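# Load four tins onto both balance plates

## Task

Set all four tins onto the balance's two plates so that every tin stays resting on a plate.

## Robot and tools

Robot: two six-joint arms, each ending in a five-finger hand. left_arm carries a left hand and right_arm a right hand. Base positions in the scene frame: left_arm (+0.027, +0.527, 0) m, right_arm (+0.012, -0.464, 0) m, both turned slightly about z. The scene frame has its origin at table height midway between the arms, +z up, +x out over the table, and left_arm on the +y side. Image sides do not match these names.

Hand point: a point fixed to the palm, about 0.05 m in front of it and 0.15 m out from the wrist flange. Its +z runs along the straight fingers, +y points out of the palm, +x runs across the palm away from the thumb on the right hand and toward the thumb on the left hand. Straight fingers reach 0.06 to 0.07 m beyond the point. A bracket on the little-finger side of the wrist can strike things, and with fingers level the wrist may hang lower than the hand and touch the table first. Poses, velocities and targets of each arm are reported and commanded in that arm's own base frame.

The 28-number row (used by execute_actions and move): all values in [-1, 1], always the full row even if one arm moves. Order: left_arm dx, dy, dz, rx, ry, rz, then left hand thumb_turn, thumb_bend, index, middle, ring, little, force_limit, speed; then the same fourteen for right_arm. The six pose numbers are offsets, not poses: they are measured from that arm's Hand target as it stood when the action or move began, along the arm's base axes, with rotation about the Hand target position. A value of 1.0 stands for 0.6 m of travel or a 180-degree turn; rx, ry, rz form one rotation vector. All six zero means hold the current Hand target. Repeating an offset moves the arm again. The six finger numbers are absolute targets: -1 open/straight, +1 closed/curled; thumb_turn -1 beside the palm, +1 opposite the fingers. force_limit maps -1..+1 to roughly 0..10 N fingertip force (0..15 N for the two thumb motors); speed rises from near zero at -1 to full at +0.48 and stays full up to +1. Finger numbers never mean 'no change': to leave a hand alone, resend the last eight numbers you actually sent it (before any were sent, send its hand_measured plus hand_force_limit and hand_speed).

execute_actions: actions is a list of actions; each action is a list of 1 to 15 rows, one per 1/30 s step, the last row held if fewer than 15. Every row in an action counts from the same start pose. cameras: list of names, ["all"], [] or null; an empty actions list returns images by default.

move: target is one row or a list of up to 15 rows; every row's offsets count from the same starting Hand targets. speed: m/s, 0.002 to 3.6, default 0.25 (turn rate capped at twice that in rad/s), one value or one per target. blend: corner rounding radius in m for a list, 0 = stop at each. stop_force: 3 to 120 N, ends an arm's path when it feels that much push; unreliable when the hand turns; leave it out when backing off a contact. zero: with stop_force, re-zero the force reference first (default true). blocking=false returns early and cannot be combined with stop_force. The result adds a move: line such as done, off_target, moving, held or fault, plus limits=paced (pose clipped) or limits=held (steps withheld).

wait: seconds 0 to 10, arms hold their last command. stop: brakes a running move. zoom_image: camera (cam_head_left, cam_head_right, cam_high, cam_left_wrist, cam_right_wrist) and region [x0, y0, x1, y1] in pixels, at most 504 by 504, only for cameras in the latest images. show_instructions: shows the reference pages. zero_wrist_force: arm = left_arm or right_arm. finished_scene: scene = the current scene's number; ends it irreversibly.

Results: end_effector_position (m) and end_effector_quat_wxyz in the arm's base frame, velocities, Hand target (the last commanded pose after clipping, from which the next offsets count), joint positions and torques, wrist force and torque in the hand's own axes (plus the peak since the last shown), hand_measured, hand_stopped_by (moving, target, force, stalled, fault) and hand_load_n for the six motors in row order. A grip that slips shows only as hand_load_n dropping near 0. Joint velocities may read 'within noise'. The hand point often rests a little short of its Hand target; send the remaining distance as an offset.

Limits: orientation commands are clipped to within 32 degrees of the current orientation each step. A clearance check holds back commands bringing the arms close together. With the thumb in front of the palm the hand grips objects about 0.035 to 0.065 m thick; close slowly (speed -0.94 or lower) for a gentle grip.

Avoid: tins dropping or falling off the table; releasing a moving tin; slamming into the table, balance or stand; pressing past a firm contact (the stiff arm faults at about 150 N net force or at joint torque limits: 135 N m for the big joints, 25.2 N m for wrist joints), which halts that arm for 10 s; the two arms or hands touching or gripping each other; overloading fingers; holding loads or stretched poses so long that motors overheat (MOTOR HOT warns, an over-temperature stop follows). Loose objects may occasionally be nudged by an outside push.

Each tool is called after "Request:" in YAML: its name, and indented under it one key for each argument.

Reference images:

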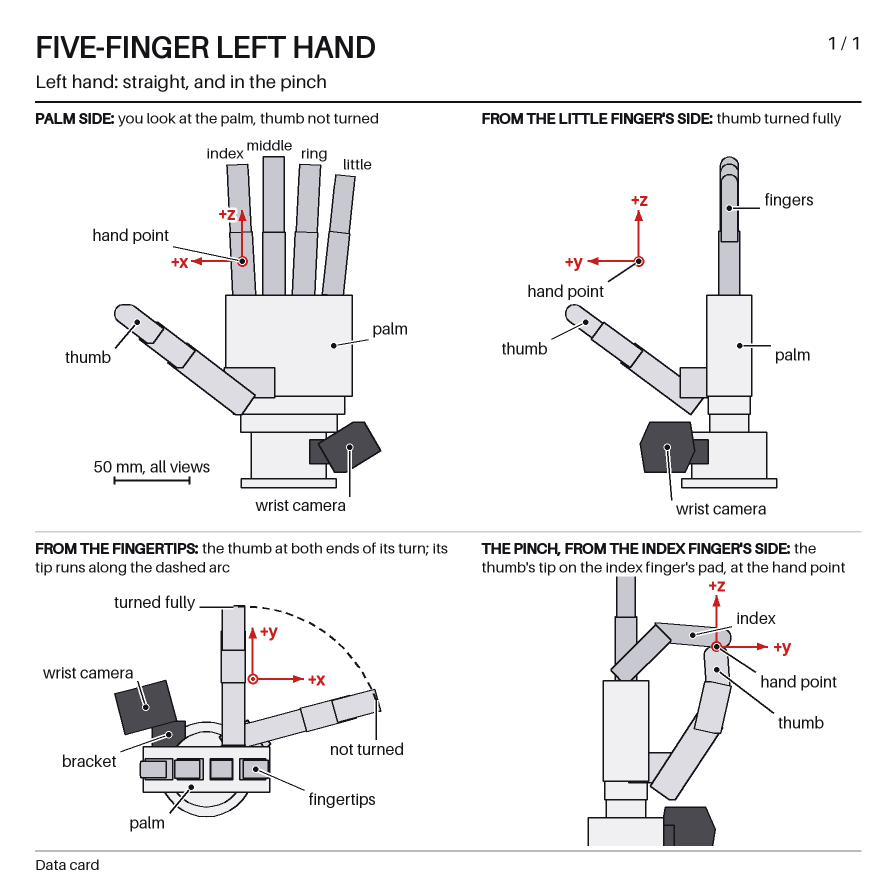

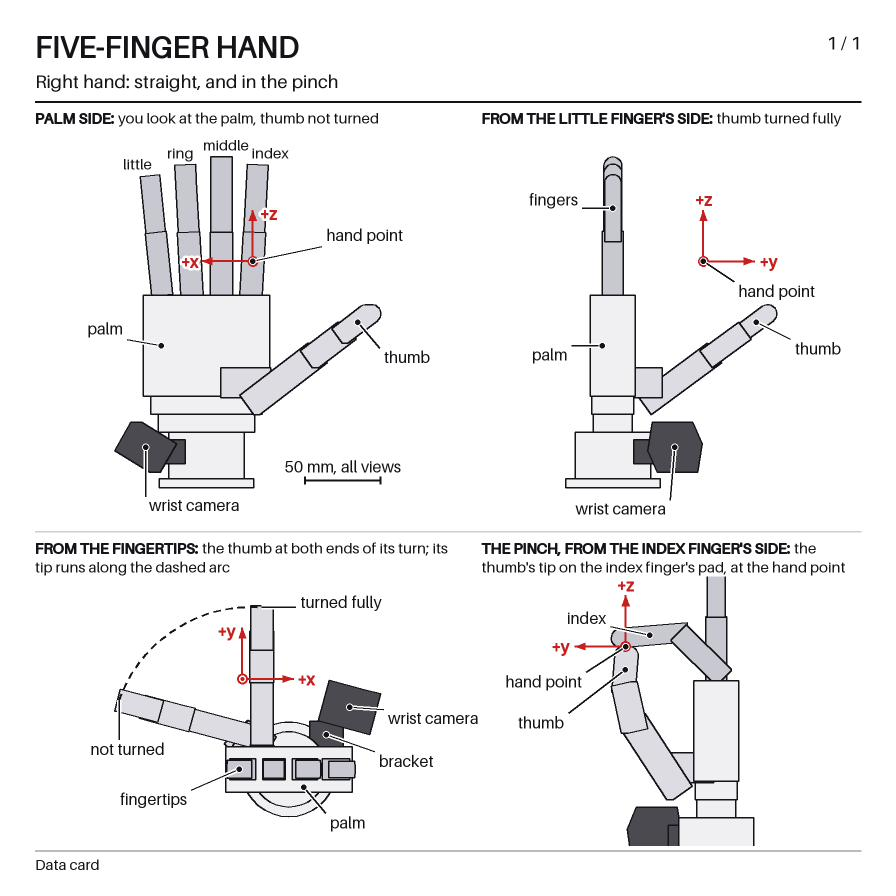

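## Session

Request:
execute_actions:
  actions: []

Scene clock: 0.00 s.
left_arm: end_effector_position=(+0.6017, -0.0993, +0.2091) hand_measured=(-1.000, -1.000, -1.000, -1.000, -1.000, -1.000) hand_load_n=(+0.0, +0.0, +0.0, +0.0, +0.0, +0.0) hand_stopped_by=(target, target, target, target, target, target) hand_force_limit=0.00 hand_speed=-0.80 end_effector_quat_wxyz=(+0.390, +0.576, +0.325, -0.641) | right_arm: end_effector_position=(+0.2815, +0.4247, +0.2352) hand_measured=(-1.000, -1.000, -1.000, -1.000, -1.000, -1.000) hand_load_n=(+0.0, +0.0, +0.0, +0.0, +0.0, +0.0) hand_stopped_by=(target, target, target, target, target, target) hand_force_limit=0.00 hand_speed=-0.80 end_effector_quat_wxyz=(-0.401, +0.114, +0.896, -0.155)
Joint positions: left_arm=[3.557 -2.626 -1.255 0.583 -0.932 1.698] | right_arm=[0.545 -0.819 1.11 2.146 1.337 -0.882]
Joint velocities: within noise
Joint torques (N m): no reading
Wrist force (N): no reading
Wrist torque (N m): no reading
Wrist force, peak (N): no reading
Hand target: left_arm +0.6017, -0.0993, +0.2091; +0.390, +0.576, +0.325, -0.641 | right_arm +0.2815, +0.4247, +0.2352; -0.401, +0.114, +0.896, -0.155

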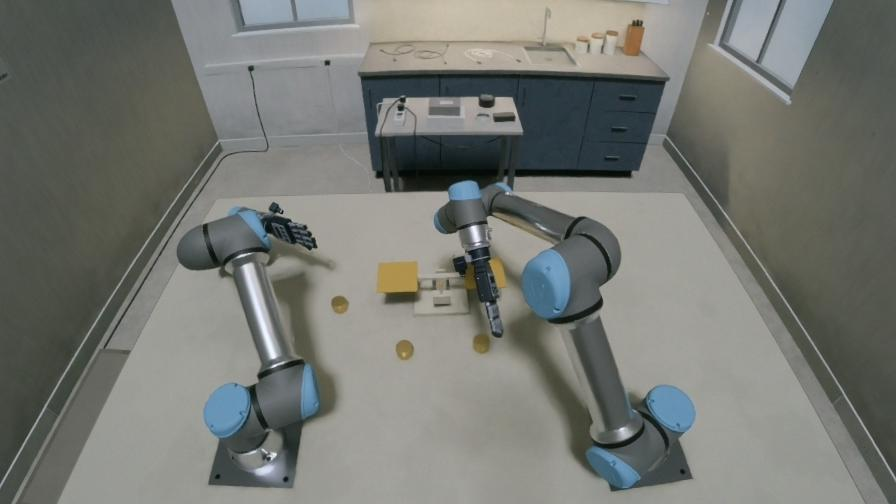

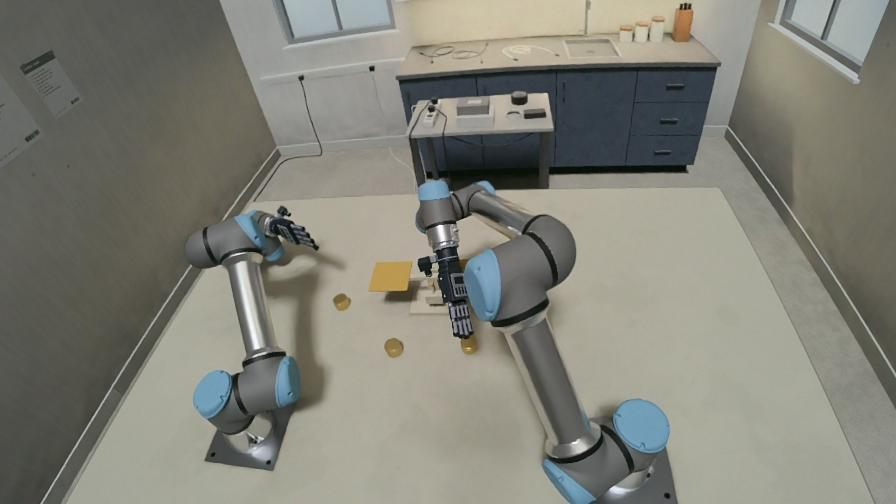

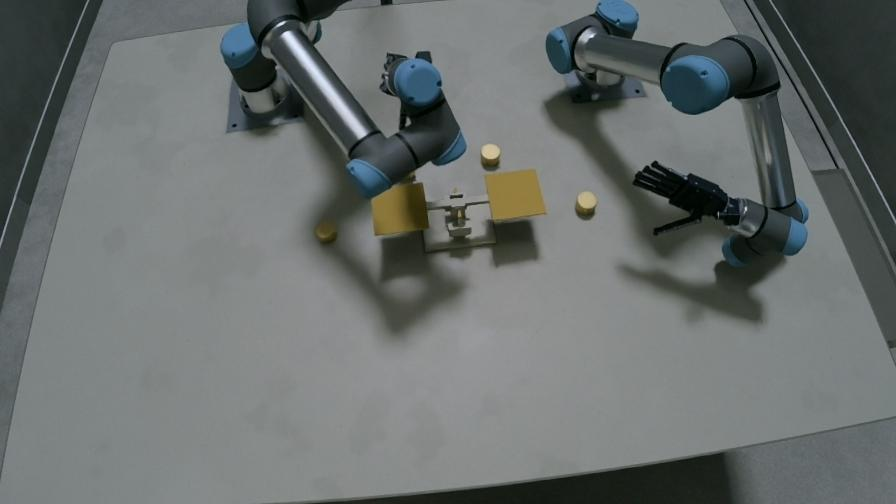

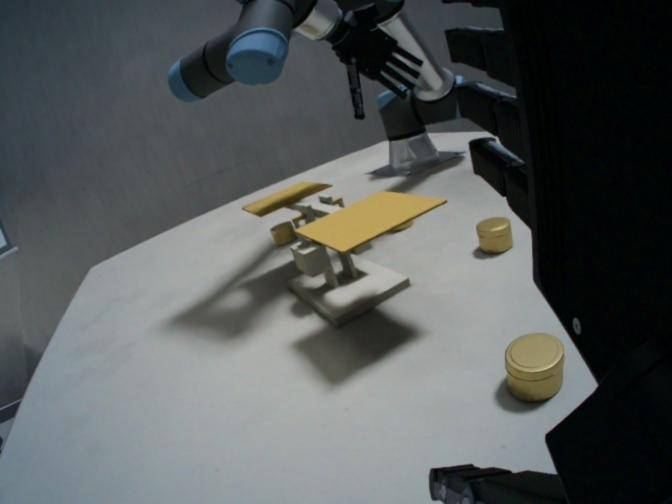

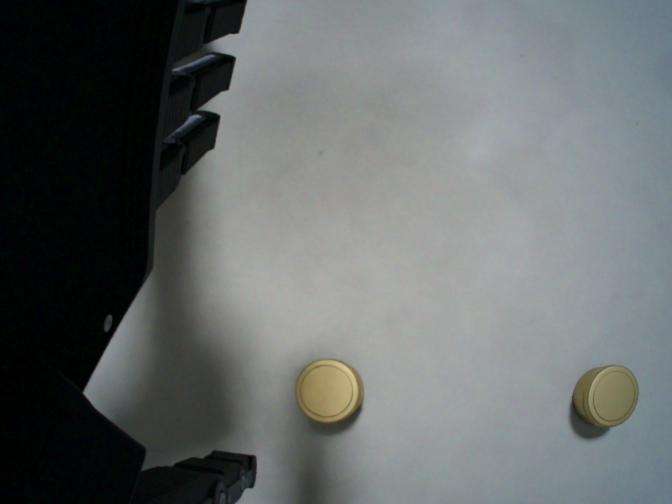

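Request:
zoom_image:
  camera: "cam_high"
  region: [300, 120, 620, 300]

Request:
zoom_image:
  camera: "cam_left_wrist"
  region: [200, 150, 600, 430]

Request:
zoom_image:
  camera: "cam_head_left"
  region: [310, 220, 550, 370]

Scaled by 1.575 from the camera's 896x504 image, which has a finer 1280x720 frame.

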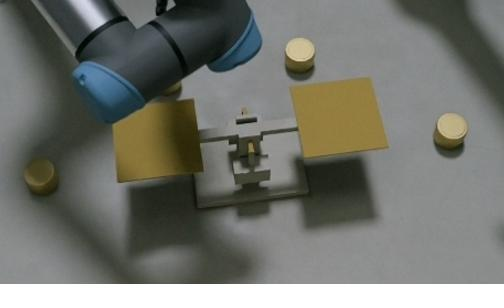

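Scaled by 1.260 from the camera's 672x504 image, which has a finer 960x720 frame.

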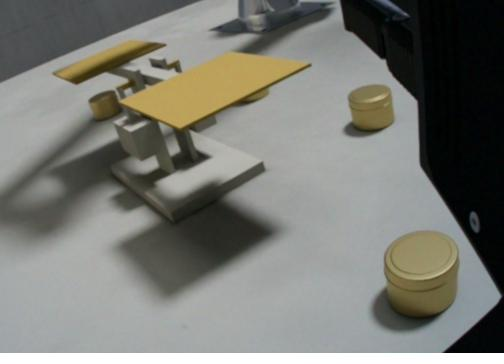

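Scaled by 2.100 from the camera's 896x504 image, which has a finer 1280x720 frame.

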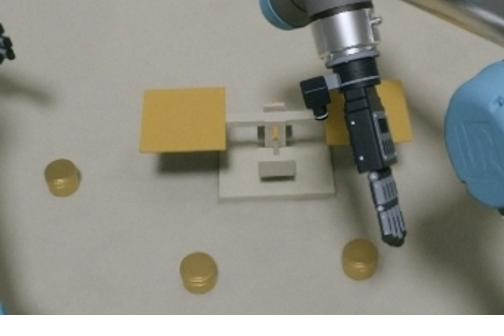

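Request:
move:
  target:
    - [0,0,0.2,0,0,0,-1,-1,-1,-1,-1,-1,0,-0.8, 0,0,0.25,0,0,0,-1,-1,-1,-1,-1,-1,0,-0.8]
    - [-0.25,0,0.25,0.311,0.4545,0.2458,-1,-1,-1,-1,-1,-1,0,-0.8, 0.281,-0.624,0.25,-0.258,0.235,-0.737,-1,-1,-1,-1,-1,-1,0,-0.8]
  speed: 0.35
  blend: 0.03
  cameras: ["all"]

Scene clock: 10.83 s.
left_arm: end_effector_position=(+0.4517, -0.0993, +0.3591) hand_measured=(-1.000, -1.000, -1.000, -1.000, -1.000, -1.000) hand_load_n=(+0.0, +0.0, +0.0, +0.0, +0.0, +0.0) hand_stopped_by=(target, target, target, target, target, target) hand_force_limit=0.00 hand_speed=-0.80 end_effector_quat_wxyz=(+0.000, +0.000, +0.887, -0.462) | right_arm: end_effector_position=(+0.4501, +0.0503, +0.3852) hand_measured=(-1.000, -1.000, -1.000, -1.000, -1.000, -1.000) hand_load_n=(+0.0, +0.0, +0.0, +0.0, +0.0, +0.0) hand_stopped_by=(target, target, target, target, target, target) hand_force_limit=0.00 hand_speed=-0.80 end_effector_quat_wxyz=(-0.462, +0.887, +0.000, +0.000)
Joint positions: left_arm=[3.565 -1.973 -1.301 1.173 -0.728 -0.904] | right_arm=[-0.517 -1.165 1.247 2.103 0.778 0.79]
Joint torques (N m): left_arm=[-10.99 38.1 26.68 -0.98 -1.86 -1.51] | right_arm=[-5.92 -31.22 -31.62 0.56 0.86 1.48]
Wrist force (N): left_arm=[-0.4 0.7 0.6] | right_arm=[-1.0 -0.2 0.2]
Wrist torque (N m): left_arm=[-0.03 -0.09 0.11] | right_arm=[0.03 0.06 -0.20]
Wrist force, peak (N): left_arm=[-0.4 1.3 1.0] | right_arm=[-1.0 0.6 1.1]
Hand target: left_arm +0.4517, -0.0993, +0.3591; +0.000, +0.000, +0.887, -0.462 | right_arm +0.4501, +0.0503, +0.3852; -0.462, +0.887, +0.000, +0.000
Off the commanded pose: left_arm 0.000 m, 0 deg | right_arm 0.000 m, 0 deg.
move: done
camera_calibration:
cam_left_wrist: T_world_to_cam=[[-0.278536, -0.547115, 0.789356, -0.212259], [-0.839469, 0.537973, 0.0766587, 0.403764], [-0.466594, -0.641288, -0.609131, 0.482263], [0, 0, 0, 1]] pos_world=[0.504846, -0.024075, 0.430358]
cam_right_wrist: T_world_to_cam=[[0.283842, -0.51096, -0.81139, 0.213904], [-0.79858, -0.594356, 0.0949248, 0.350037], [-0.530757, 0.621016, -0.576745, 0.542773], [0, 0, 0, 1]] pos_world=[0.506899, -0.0197277, 0.453374]

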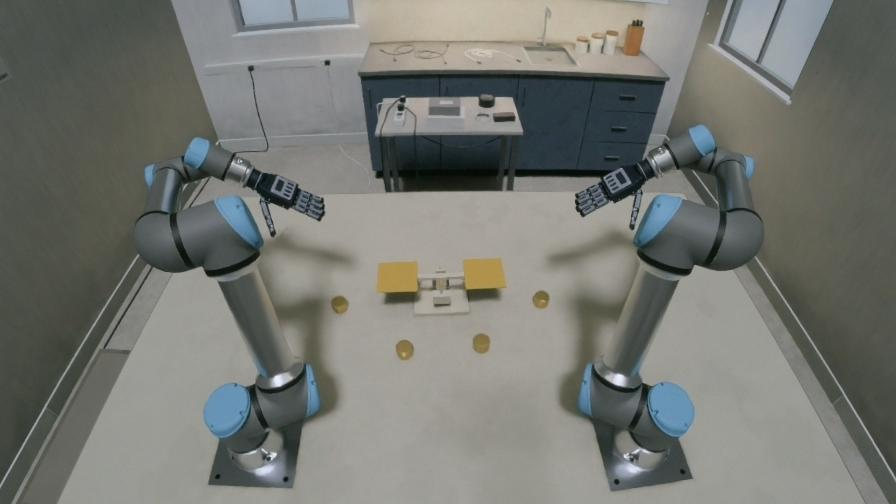

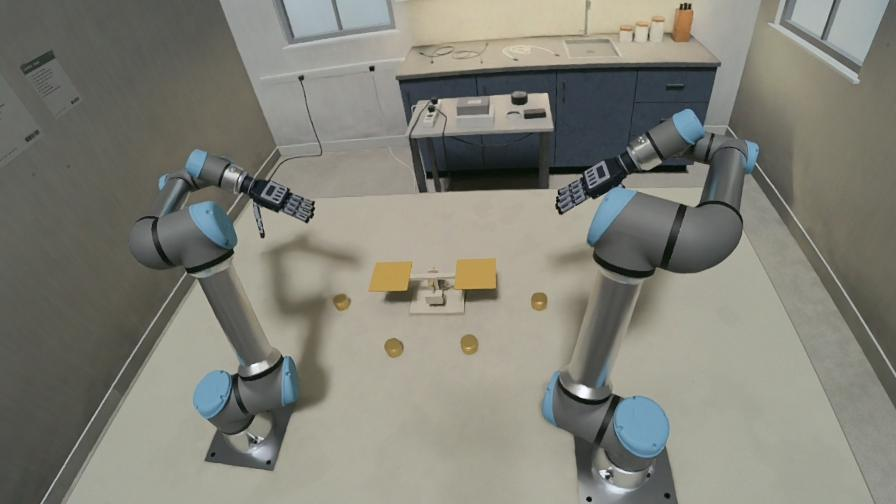

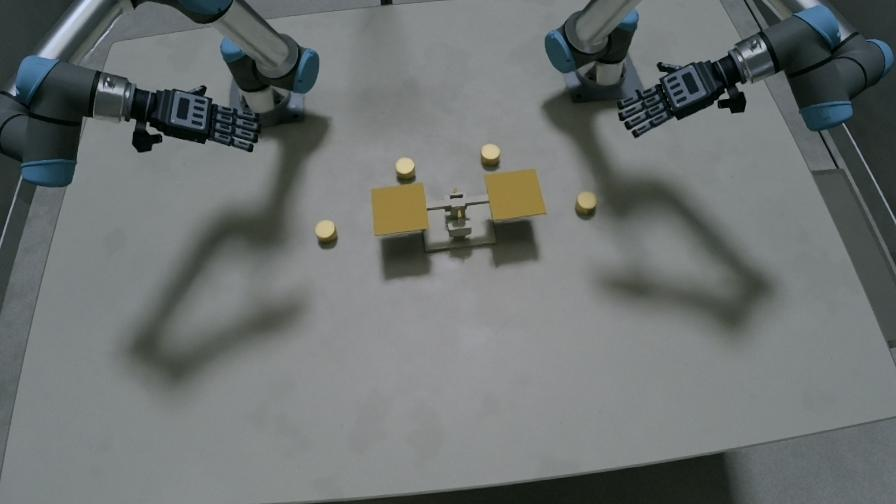

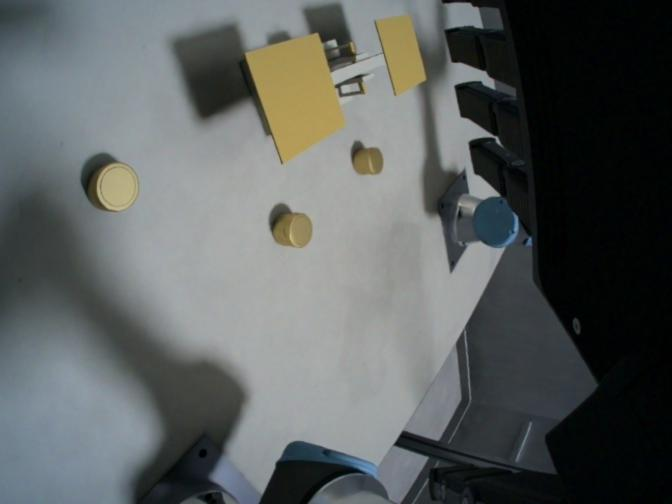

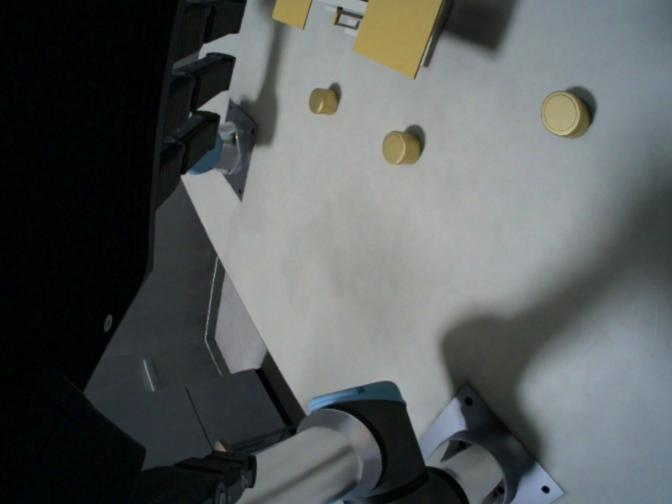

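Request:
zoom_image:
  camera: "cam_high"
  region: [360, 150, 560, 280]

Request:
zoom_image:
  camera: "cam_head_left"
  region: [360, 240, 520, 330]

Request:
zoom_image:
  camera: "cam_left_wrist"
  region: [150, 0, 450, 180]

Scaled by 2.520 from the camera's 896x504 image, which has a finer 1280x720 frame.

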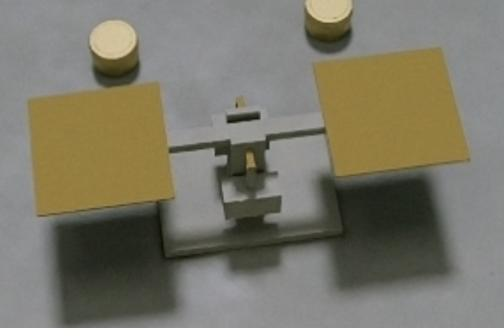

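Scaled by 3.150 from the camera's 896x504 image, which has a finer 1280x720 frame.

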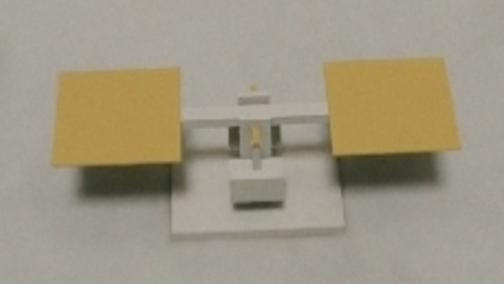

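Scaled by 1.680 from the camera's 672x504 image, which has a finer 960x720 frame.

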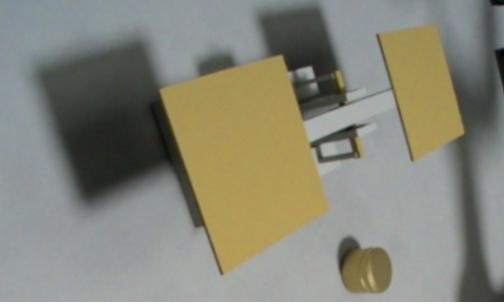

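Request:
move:
  target: [-0.0228,-0.1028,-0.3985,0,0,0,1,-1,-1,-1,1,1,0,-0.3, 0.0582,0.1962,-0.442,0,0,0,1,-1,-1,-1,1,1,0,-0.3]
  speed: 0.2
  cameras: ["cam_left_wrist","cam_right_wrist","cam_high"]

Scene clock: 15.77 s.
left_arm: end_effector_position=(+0.4380, -0.1609, +0.1201) hand_measured=(+1.000, -1.000, -1.000, -1.000, +1.000, +1.000) hand_load_n=(+0.0, +0.0, +0.0, +0.0, +0.0, +0.0) hand_stopped_by=(target, target, target, target, target, target) hand_force_limit=0.00 hand_speed=-0.30 end_effector_quat_wxyz=(+0.000, +0.000, +0.887, -0.462) | right_arm: end_effector_position=(+0.4850, +0.1679, +0.1202) hand_measured=(+1.000, -1.000, -1.000, -1.000, +1.000, +1.000) hand_load_n=(+0.0, +0.0, +0.0, +0.0, +0.0, +0.0) hand_stopped_by=(target, target, target, target, target, target) hand_force_limit=0.00 hand_speed=-0.30 end_effector_quat_wxyz=(-0.462, +0.887, +0.000, +0.000)
Joint positions: left_arm=[3.45 -2.154 -1.659 1.833 -0.676 -1.063] | right_arm=[-0.266 -0.898 1.484 1.343 0.659 1.128]
Joint torques (N m): left_arm=[-11.04 28.16 3.15 -0.97 4.31 -1.5] | right_arm=[7.74 -36.68 -28.46 0.57 -2.98 1.55]
Wrist force (N): left_arm=[-0.5 0.9 0.7] | right_arm=[-0.8 0.0 -0.1]
Wrist torque (N m): left_arm=[0.01 -0.07 0.08] | right_arm=[0.09 0.05 -0.15]
Wrist force, peak (N): left_arm=[-0.6 1.9 1.2] | right_arm=[-1.1 0.3 1.0]
Hand target: left_arm +0.4380, -0.1610, +0.1200; +0.000, +0.000, +0.887, -0.462 | right_arm +0.4850, +0.1680, +0.1200; -0.462, +0.887, +0.000, +0.000
Off the commanded pose: left_arm 0.000 m, 0 deg | right_arm 0.000 m, 0 deg.
move: done
camera_calibration:
cam_left_wrist: T_world_to_cam=[[-0.27837, -0.547246, 0.789324, -0.0612634], [-0.839464, 0.537945, 0.0769105, 0.443725], [-0.466702, -0.641199, -0.609141, 0.290784], [0, 0, 0, 1]] pos_world=[0.491147, -0.0857755, 0.191358]
cam_right_wrist: T_world_to_cam=[[0.283582, -0.511103, -0.811391, 0.049194], [-0.798697, -0.594167, 0.0951267, 0.473035], [-0.530721, 0.621079, -0.576711, 0.335275], [0, 0, 0, 1]] pos_world=[0.541798, 0.0979723, 0.188274]
Images, in order (width x height): cam_high 896x504, cam_left_wrist 672x504, cam_right_wrist 672x504.

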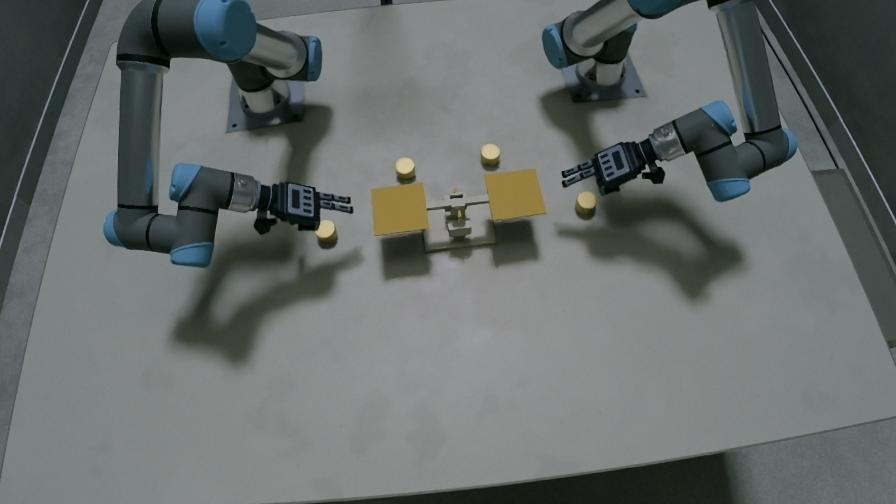

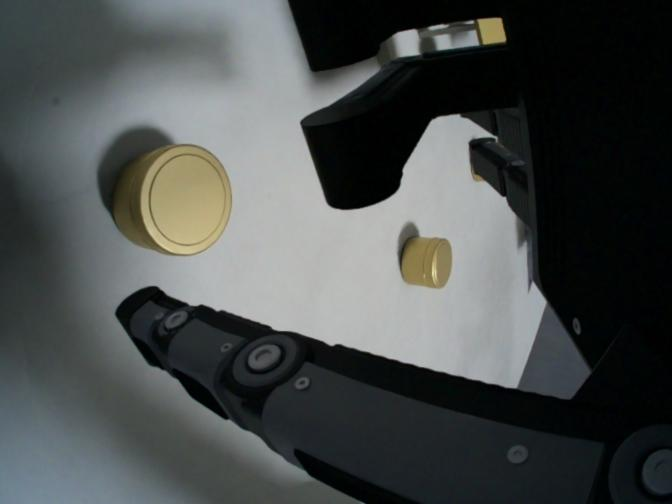

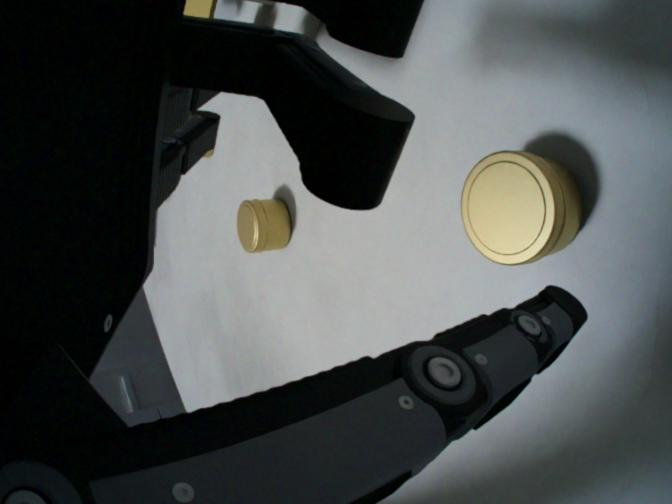

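Request:
move:
  target: [-0.0018,-0.0008,-0.125,0,0,0,1,-1,-1,-1,1,1,0,-0.3, -0.0078,-0.0073,-0.125,0,0,0,1,-1,-1,-1,1,1,0,-0.3]
  speed: 0.12
  stop_force: 10
  cameras: ["cam_left_wrist","cam_right_wrist","cam_head_left"]

Scene clock: 19.07 s.
left_arm: end_effector_position=(+0.4369, -0.1615, +0.0450) hand_measured=(+1.000, -1.000, -1.000, -1.000, +1.000, +1.000) hand_load_n=(+0.0, +0.0, +0.0, +0.0, +0.0, +0.0) hand_stopped_by=(target, target, target, target, target, target) hand_force_limit=0.00 hand_speed=-0.30 end_effector_quat_wxyz=(+0.000, +0.000, +0.887, -0.462) | right_arm: end_effector_position=(+0.4803, +0.1636, +0.0450) hand_measured=(+1.000, -1.000, -1.000, -1.000, +1.000, +1.000) hand_load_n=(+0.0, +0.0, +0.0, +0.0, +0.0, +0.0) hand_stopped_by=(target, target, target, target, target, target) hand_force_limit=0.00 hand_speed=-0.30 end_effector_quat_wxyz=(-0.462, +0.887, +0.000, +0.000)
Joint positions: left_arm=[3.45 -2.273 -1.696 1.989 -0.675 -1.064] | right_arm=[-0.277 -0.797 1.538 1.201 0.663 1.111]
Joint torques (N m): left_arm=[-11.18 28.96 19.03 -1.03 4.23 -1.46] | right_arm=[-6.23 -39.96 -0.99 0.47 0.55 -1.45]
Wrist force (N): left_arm=[-0.8 1.2 0.9] | right_arm=[-0.8 -0.3 0.2]
Wrist torque (N m): left_arm=[0.04 -0.01 0.05] | right_arm=[0.03 0.04 -0.01]
Wrist force, peak (N): left_arm=[-0.5 1.7 1.0] | right_arm=[-1.1 -1.0 -0.3]
Hand target: left_arm +0.4369, -0.1615, +0.0450; +0.000, +0.000, +0.887, -0.462 | right_arm +0.4803, +0.1636, +0.0450; -0.462, +0.887, +0.000, +0.000
Off the commanded pose: left_arm 0.000 m, 0 deg | right_arm 0.000 m, 0 deg.
move: done
camera_calibration:
cam_left_wrist: T_world_to_cam=[[-0.278303, -0.547289, 0.789318, -0.00260059], [-0.839486, 0.537902, 0.0769728, 0.448847], [-0.466702, -0.641199, -0.609141, 0.244203], [0, 0, 0, 1]] pos_world=[0.490047, -0.0862757, 0.116258]
cam_right_wrist: T_world_to_cam=[[0.283625, -0.511153, -0.811344, -0.0126813], [-0.798702, -0.594161, 0.0951203, 0.473813], [-0.53069, 0.621044, -0.576778, 0.292197], [0, 0, 0, 1]] pos_world=[0.537098, 0.0935723, 0.113174]
Images, in order (width x height): cam_head_left 896x504, cam_left_wrist 672x504, cam_right_wrist 672x504.

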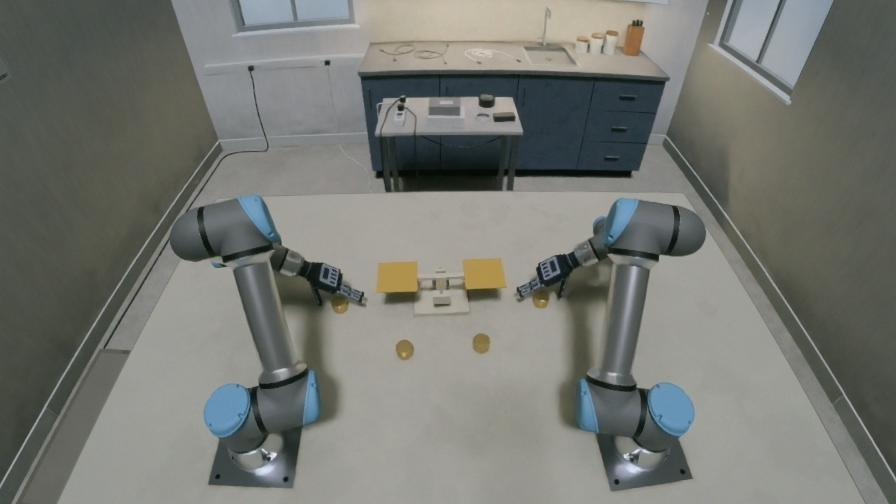

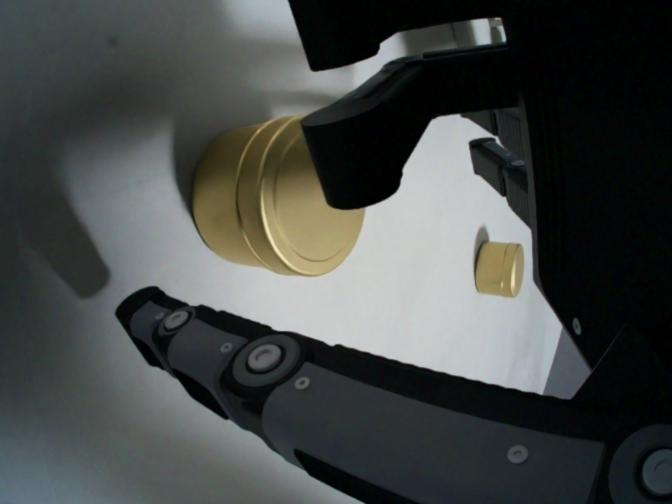

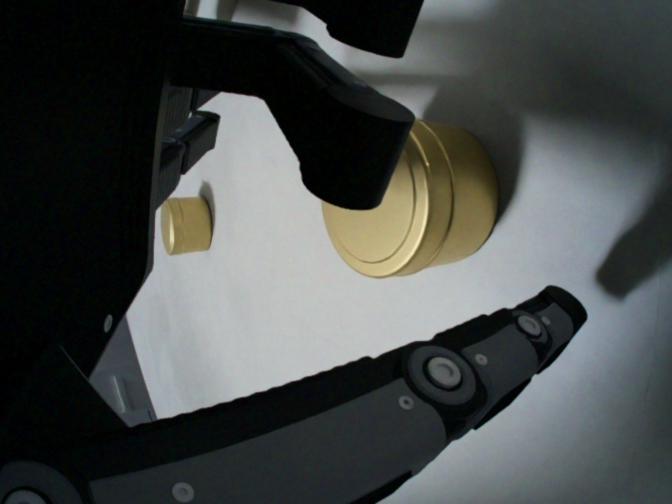

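Request:
move:
  target: [0,0,-0.02,0,0,0,1,-0.8,-0.6,-0.6,1,1,0,-0.6, 0,0,-0.02,0,0,0,1,-0.8,-0.6,-0.6,1,1,0,-0.6]
  speed: 0.05
  stop_force: 6
  cameras: ["cam_left_wrist","cam_right_wrist"]

Scene clock: 21.07 s.
left_arm: end_effector_position=(+0.4369, -0.1615, +0.0330) hand_measured=(+1.000, -0.800, -0.600, -0.600, +1.000, +1.000) hand_load_n=(+0.0, +0.0, +0.0, +0.0, +0.0, +0.0) hand_stopped_by=(target, target, target, target, target, target) hand_force_limit=0.00 hand_speed=-0.60 end_effector_quat_wxyz=(+0.000, +0.000, +0.887, -0.462) | right_arm: end_effector_position=(+0.4803, +0.1636, +0.0330) hand_measured=(+1.000, -0.800, -0.600, -0.600, +1.000, +1.000) hand_load_n=(+0.0, +0.0, +0.0, +0.0, +0.0, +0.0) hand_stopped_by=(target, target, target, target, target, target) hand_force_limit=0.00 hand_speed=-0.60 end_effector_quat_wxyz=(-0.462, +0.887, +0.000, +0.000)
Joint positions: left_arm=[3.45 -2.294 -1.698 2.012 -0.675 -1.064] | right_arm=[-0.277 -0.778 1.541 1.18 0.663 1.111]
Joint torques (N m): left_arm=[-7.32 29.34 0.94 -1.05 2.19 -1.42] | right_arm=[0.49 -40.26 0.22 0.47 -0.37 1.5]
Wrist force (N): left_arm=[-0.6 1.0 0.8] | right_arm=[-1.2 -0.1 0.3]
Wrist torque (N m): left_arm=[0.03 -0.04 0.07] | right_arm=[0.05 0.09 -0.03]
Wrist force, peak (N): left_arm=[-0.6 1.3 1.0] | right_arm=[-1.3 -0.4 0.2]
Hand target: left_arm +0.4369, -0.1615, +0.0330; +0.000, +0.000, +0.887, -0.462 | right_arm +0.4803, +0.1636, +0.0330; -0.462, +0.887, +0.000, +0.000
Off the commanded pose: left_arm 0.000 m, 0 deg | right_arm 0.000 m, 0 deg.
move: done
camera_calibration:
cam_left_wrist: T_world_to_cam=[[-0.278406, -0.547297, 0.789276, 0.00692554], [-0.839468, 0.53794, 0.0769059, 0.449771], [-0.466673, -0.64116, -0.609204, 0.23689], [0, 0, 0, 1]] pos_world=[0.490047, -0.0862756, 0.104258]
cam_right_wrist: T_world_to_cam=[[0.283625, -0.511153, -0.811344, -0.0224175], [-0.798702, -0.594161, 0.0951203, 0.474955], [-0.53069, 0.621044, -0.576778, 0.285276], [0, 0, 0, 1]] pos_world=[0.537098, 0.0935723, 0.101174]
Images, in order (width x height): cam_left_wrist 672x504, cam_right_wrist 672x504.

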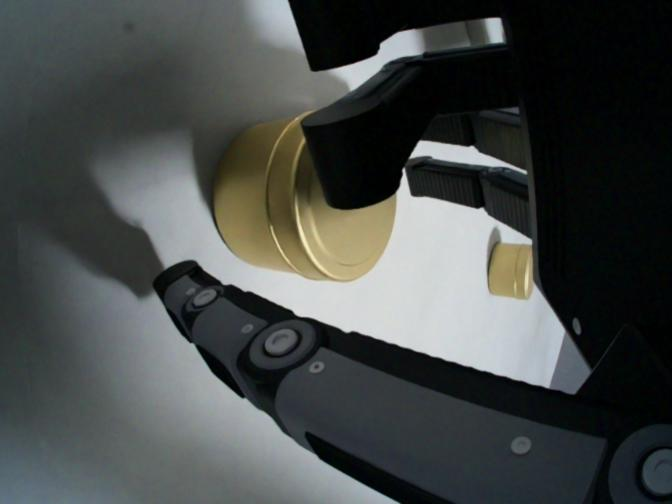

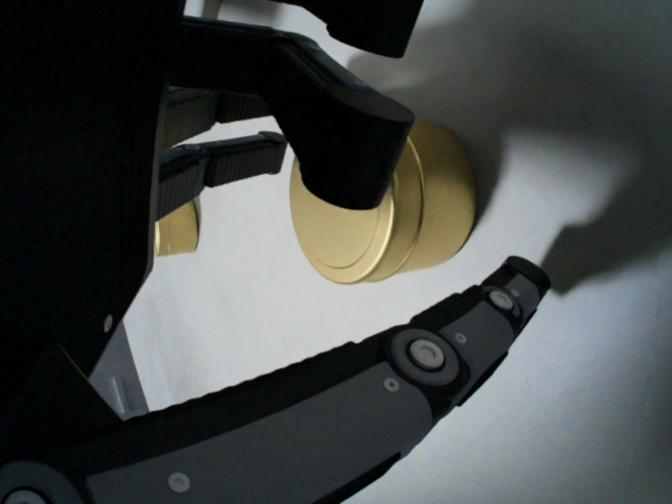

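Request:
move:
  target: [0,0,0,0,0,0,1,0.2,0.2,0.2,1,1,-0.4,-0.92, 0,0,0,0,0,0,1,0.2,0.2,0.2,1,1,-0.4,-0.92]
  speed: 0.05

Request:
wait:
  seconds: 1
  cameras: ["cam_left_wrist","cam_right_wrist"]

Scene clock: 23.60 s.
left_arm: end_effector_position=(+0.4369, -0.1615, +0.0330) hand_measured=(+1.000, -0.572, -0.138, -0.176, +1.000, +1.000) hand_load_n=(+0.0, +6.5, +3.5, +3.5, +0.0, +0.0) hand_stopped_by=(target, force, force, force, target, target) hand_force_limit=-0.40 hand_speed=-0.92 end_effector_quat_wxyz=(+0.000, +0.000, +0.887, -0.462) | right_arm: end_effector_position=(+0.4803, +0.1636, +0.0330) hand_measured=(+1.000, -0.576, -0.152, -0.160, +1.000, +1.000) hand_load_n=(+0.0, +5.5, +3.0, +2.5, +0.0, +0.0) hand_stopped_by=(target, force, force, force, target, target) hand_force_limit=-0.40 hand_speed=-0.92 end_effector_quat_wxyz=(-0.462, +0.887, +0.000, +0.000)
Joint positions: left_arm=[3.45 -2.294 -1.698 2.012 -0.675 -1.064] | right_arm=[-0.277 -0.778 1.541 1.18 0.663 1.111]
Joint torques (N m): left_arm=[-7.44 30.39 1.57 -1.51 -0.24 -1.38] | right_arm=[6.69 -40.6 -0.11 0.9 -2.28 1.46]
Wrist force (N): left_arm=[-0.6 2.3 1.4] | right_arm=[-0.8 0.2 0.6]
Wrist torque (N m): left_arm=[0.10 -0.04 0.05] | right_arm=[0.03 0.03 0.00]
Wrist force, peak (N): left_arm=[-0.6 2.3 1.4] | right_arm=[-1.1 -0.9 0.3]
Hand target: left_arm +0.4369, -0.1615, +0.0330; +0.000, +0.000, +0.887, -0.462 | right_arm +0.4803, +0.1636, +0.0330; -0.462, +0.887, +0.000, +0.000
Off the commanded pose: left_arm 0.000 m, 0 deg | right_arm 0.000 m, 0 deg.
move: done

Scene clock: 24.60 s.
left_arm: end_effector_position=(+0.4369, -0.1615, +0.0330) hand_measured=(+1.000, -0.572, -0.138, -0.176, +1.000, +1.000) hand_load_n=(+0.0, +6.0, +4.0, +3.5, +0.0, +0.0) hand_stopped_by=(target, force, force, force, target, target) hand_force_limit=-0.40 hand_speed=-0.92 end_effector_quat_wxyz=(+0.000, +0.000, +0.887, -0.462) | right_arm: end_effector_position=(+0.4803, +0.1636, +0.0330) hand_measured=(+1.000, -0.576, -0.152, -0.160, +1.000, +1.000) hand_load_n=(+0.5, +5.0, +3.0, +2.5, +0.0, +0.0) hand_stopped_by=(target, force, force, force, target, target) hand_force_limit=-0.40 hand_speed=-0.92 end_effector_quat_wxyz=(-0.462, +0.887, +0.000, +0.000)
Joint positions: left_arm=[3.45 -2.294 -1.698 2.012 -0.675 -1.064] | right_arm=[-0.277 -0.778 1.541 1.18 0.663 1.111]
Joint torques (N m): left_arm=[-7.85 31.06 1.24 -1.71 -1.04 -1.36] | right_arm=[7.21 -41.66 -0.32 1.09 -2.33 1.61]
Wrist force (N): left_arm=[-0.6 2.2 1.3] | right_arm=[-0.8 0.1 0.1]
Wrist torque (N m): left_arm=[0.09 -0.04 0.05] | right_arm=[0.05 0.05 -0.01]
Wrist force, peak (N): left_arm=[-0.6 2.4 1.5] | right_arm=[-1.2 0.2 0.8]
Hand target: left_arm +0.4369, -0.1615, +0.0330; +0.000, +0.000, +0.887, -0.462 | right_arm +0.4803, +0.1636, +0.0330; -0.462, +0.887, +0.000, +0.000
Off the commanded pose: left_arm 0.000 m, 0 deg | right_arm 0.000 m, 0 deg.
wait: 1.00 s; at rest by 0.17 s
camera_calibration:
cam_left_wrist: T_world_to_cam=[[-0.278406, -0.547297, 0.789276, 0.00692554], [-0.839468, 0.53794, 0.0769059, 0.449771], [-0.466673, -0.64116, -0.609204, 0.23689], [0, 0, 0, 1]] pos_world=[0.490047, -0.0862756, 0.104258]
cam_right_wrist: T_world_to_cam=[[0.283625, -0.511153, -0.811344, -0.0224175], [-0.798702, -0.594161, 0.0951203, 0.474955], [-0.53069, 0.621044, -0.576778, 0.285276], [0, 0, 0, 1]] pos_world=[0.537098, 0.0935723, 0.101174]
Images, in order (width x height): cam_left_wrist 672x504, cam_right_wrist 672x504.

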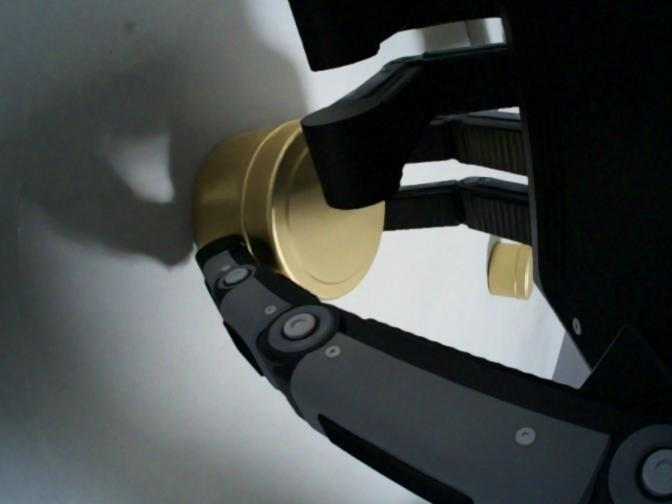

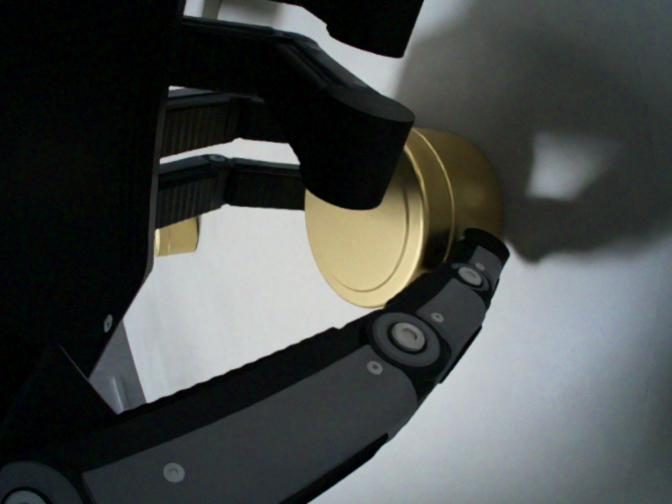

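Request:
move:
  target: [0,0,0.145,0,0,0,1,0.2,0.2,0.2,1,1,-0.4,-0.92, 0,0,0.145,0,0,0,1,0.2,0.2,0.2,1,1,-0.4,-0.92]
  speed: 0.06

Request:
wait:
  seconds: 0.5

Request:
wait:
  seconds: 0.5

Request:
wait:
  seconds: 0.5
  cameras: ["cam_left_wrist","cam_right_wrist","cam_high"]

Scene clock: 27.00 s.
left_arm: end_effector_position=(+0.4369, -0.1615, +0.1199) hand_measured=(+1.000, -0.572, -0.138, -0.176, +1.000, +1.000) hand_load_n=(+0.0, +6.0, +4.0, +3.5, +0.0, +0.5) hand_stopped_by=(target, force, force, force, target, target) hand_force_limit=-0.40 hand_speed=-0.92 end_effector_quat_wxyz=(+0.000, +0.000, +0.887, -0.462) | right_arm: end_effector_position=(+0.4803, +0.1637, +0.1199) hand_measured=(+1.000, -0.576, -0.152, -0.160, +1.000, +1.000) hand_load_n=(+0.0, +5.5, +3.0, +2.5, +0.0, +0.0) hand_stopped_by=(target, force, force, force, target, target) hand_force_limit=-0.40 hand_speed=-0.92 end_effector_quat_wxyz=(-0.462, +0.887, +0.000, +0.000)
Joint positions: left_arm=[3.449 -2.152 -1.663 1.835 -0.675 -1.064] | right_arm=[-0.277 -0.907 1.504 1.345 0.663 1.111]
Joint torques (N m): left_arm=[7.35 41.37 22.03 -4.03 1.39 0.93] | right_arm=[-6.07 -52.47 -28.54 4.76 -0.64 -1.24]
Wrist force (N): left_arm=[-0.7 2.3 1.1] | right_arm=[-1.0 0.0 0.4]
Wrist torque (N m): left_arm=[0.11 -0.02 0.02] | right_arm=[0.03 0.06 -0.02]
Wrist force, peak (N): left_arm=[-0.9 2.7 1.5] | right_arm=[-1.1 0.4 0.6]
Hand target: left_arm +0.4369, -0.1615, +0.1200; +0.000, +0.000, +0.887, -0.462 | right_arm +0.4803, +0.1636, +0.1200; -0.462, +0.887, +0.000, +0.000
Off the commanded pose: left_arm 0.000 m, 0 deg | right_arm 0.000 m, 0 deg.
move: done

Scene clock: 27.50 s.
left_arm: end_effector_position=(+0.4369, -0.1615, +0.1200) hand_measured=(+1.000, -0.572, -0.138, -0.176, +1.000, +1.000) hand_load_n=(+0.0, +6.0, +4.0, +4.0, +0.0, +0.0) hand_stopped_by=(target, force, force, force, target, target) hand_force_limit=-0.40 hand_speed=-0.92 end_effector_quat_wxyz=(+0.000, +0.000, +0.887, -0.462) | right_arm: end_effector_position=(+0.4803, +0.1636, +0.1200) hand_measured=(+1.000, -0.576, -0.152, -0.160, +1.000, +1.000) hand_load_n=(+0.0, +5.0, +3.0, +2.5, +0.0, +0.0) hand_stopped_by=(target, force, force, force, target, target) hand_force_limit=-0.40 hand_speed=-0.92 end_effector_quat_wxyz=(-0.462, +0.887, +0.000, +0.000)
Joint positions: left_arm=[3.45 -2.152 -1.663 1.835 -0.675 -1.064] | right_arm=[-0.277 -0.907 1.504 1.345 0.663 1.111]
Joint torques (N m): left_arm=[9.41 41.43 22.92 -3.92 -1.28 1.13] | right_arm=[-6.67 -51.24 -29.53 4.91 0.3 -1.45]
Wrist force (N): left_arm=[-0.4 2.2 1.2] | right_arm=[-0.8 0.3 0.6]
Wrist torque (N m): left_arm=[0.10 -0.08 0.05] | right_arm=[0.06 0.03 -0.01]
Wrist force, peak (N): left_arm=[-0.4 2.6 1.3] | right_arm=[-1.3 0.4 0.7]
Hand target: left_arm +0.4369, -0.1615, +0.1200; +0.000, +0.000, +0.887, -0.462 | right_arm +0.4803, +0.1636, +0.1200; -0.462, +0.887, +0.000, +0.000
Off the commanded pose: left_arm 0.000 m, 0 deg | right_arm 0.000 m, 0 deg.
wait: 0.50 s; at rest by 0.17 s

Scene clock: 28.00 s.
left_arm: end_effector_position=(+0.4369, -0.1615, +0.1200) hand_measured=(+1.000, -0.572, -0.138, -0.176, +1.000, +1.000) hand_load_n=(+0.0, +6.0, +4.0, +4.0, +0.0, +0.0) hand_stopped_by=(target, force, force, force, target, target) hand_force_limit=-0.40 hand_speed=-0.92 end_effector_quat_wxyz=(+0.000, +0.000, +0.887, -0.462) | right_arm: end_effector_position=(+0.4803, +0.1636, +0.1200) hand_measured=(+1.000, -0.576, -0.152, -0.160, +1.000, +1.000) hand_load_n=(+0.0, +5.0, +3.0, +2.5, +0.0, +0.0) hand_stopped_by=(target, force, force, force, target, target) hand_force_limit=-0.40 hand_speed=-0.92 end_effector_quat_wxyz=(-0.462, +0.887, +0.000, +0.000)
Joint positions: left_arm=[3.45 -2.152 -1.663 1.835 -0.675 -1.064] | right_arm=[-0.277 -0.907 1.504 1.345 0.663 1.111]
Joint torques (N m): left_arm=[9.32 41.17 23.1 -3.84 -1.48 1.11] | right_arm=[-5.15 -51.16 -28.84 5.06 0.39 -1.43]
Wrist force (N): left_arm=[-0.4 2.5 1.3] | right_arm=[-0.8 0.3 0.3]
Wrist torque (N m): left_arm=[0.13 -0.07 0.04] | right_arm=[0.07 0.04 -0.01]
Wrist force, peak (N): left_arm=[-0.4 2.5 1.3] | right_arm=[-1.4 0.3 0.5]
Hand target: left_arm +0.4369, -0.1615, +0.1200; +0.000, +0.000, +0.887, -0.462 | right_arm +0.4803, +0.1636, +0.1200; -0.462, +0.887, +0.000, +0.000
Off the commanded pose: left_arm 0.000 m, 0 deg | right_arm 0.000 m, 0 deg.
wait: 0.50 s; at rest by 0.17 s

Scene clock: 28.50 s.
left_arm: end_effector_position=(+0.4369, -0.1615, +0.1200) hand_measured=(+1.000, -0.572, -0.138, -0.176, +1.000, +1.000) hand_load_n=(+0.0, +6.0, +4.0, +3.5, +0.0, +0.0) hand_stopped_by=(target, force, force, force, target, target) hand_force_limit=-0.40 hand_speed=-0.92 end_effector_quat_wxyz=(+0.000, +0.000, +0.887, -0.462) | right_arm: end_effector_position=(+0.4803, +0.1636, +0.1200) hand_measured=(+1.000, -0.576, -0.152, -0.160, +1.000, +1.000) hand_load_n=(+0.5, +5.0, +3.0, +3.0, +0.0, +0.0) hand_stopped_by=(target, force, force, force, target, target) hand_force_limit=-0.40 hand_speed=-0.92 end_effector_quat_wxyz=(-0.462, +0.887, +0.000, +0.000)
Joint positions: left_arm=[3.45 -2.152 -1.663 1.835 -0.675 -1.064] | right_arm=[-0.277 -0.907 1.504 1.345 0.663 1.111]
Joint torques (N m): left_arm=[9.16 41.61 23.13 -3.83 -1.52 1.07] | right_arm=[-5.89 -50.84 -29.89 4.83 0.33 -1.45]
Wrist force (N): left_arm=[-0.4 2.1 1.3] | right_arm=[-0.9 0.0 0.3]
Wrist torque (N m): left_arm=[0.07 -0.07 0.05] | right_arm=[0.02 0.05 -0.01]
Wrist force, peak (N): left_arm=[-0.8 2.2 1.5] | right_arm=[-1.0 0.3 0.8]
Hand target: left_arm +0.4369, -0.1615, +0.1200; +0.000, +0.000, +0.887, -0.462 | right_arm +0.4803, +0.1636, +0.1200; -0.462, +0.887, +0.000, +0.000
Off the commanded pose: left_arm 0.000 m, 0 deg | right_arm 0.000 m, 0 deg.
wait: 0.50 s; at rest by 0.17 s
camera_calibration:
cam_left_wrist: T_world_to_cam=[[-0.278406, -0.547297, 0.789276, -0.0617414], [-0.839468, 0.53794, 0.0769059, 0.443081], [-0.466673, -0.64116, -0.609204, 0.28989], [0, 0, 0, 1]] pos_world=[0.490047, -0.0862756, 0.191258]
cam_right_wrist: T_world_to_cam=[[0.283625, -0.511153, -0.811344, 0.0481695], [-0.798702, -0.594161, 0.0951203, 0.466679], [-0.53069, 0.621044, -0.576778, 0.335455], [0, 0, 0, 1]] pos_world=[0.537098, 0.0935723, 0.188174]
Images, in order (width x height): cam_high 896x504, cam_left_wrist 672x504, cam_right_wrist 672x504.

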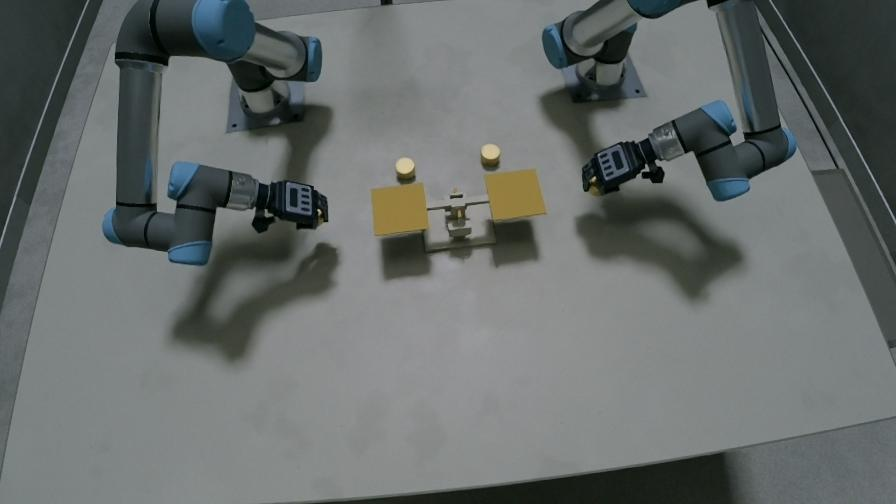

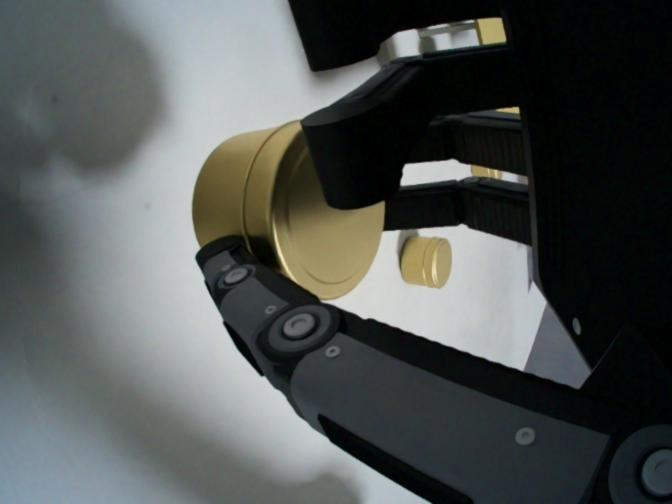

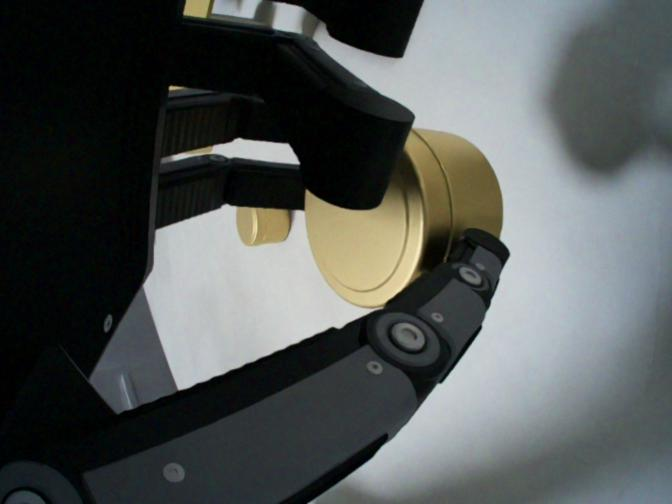

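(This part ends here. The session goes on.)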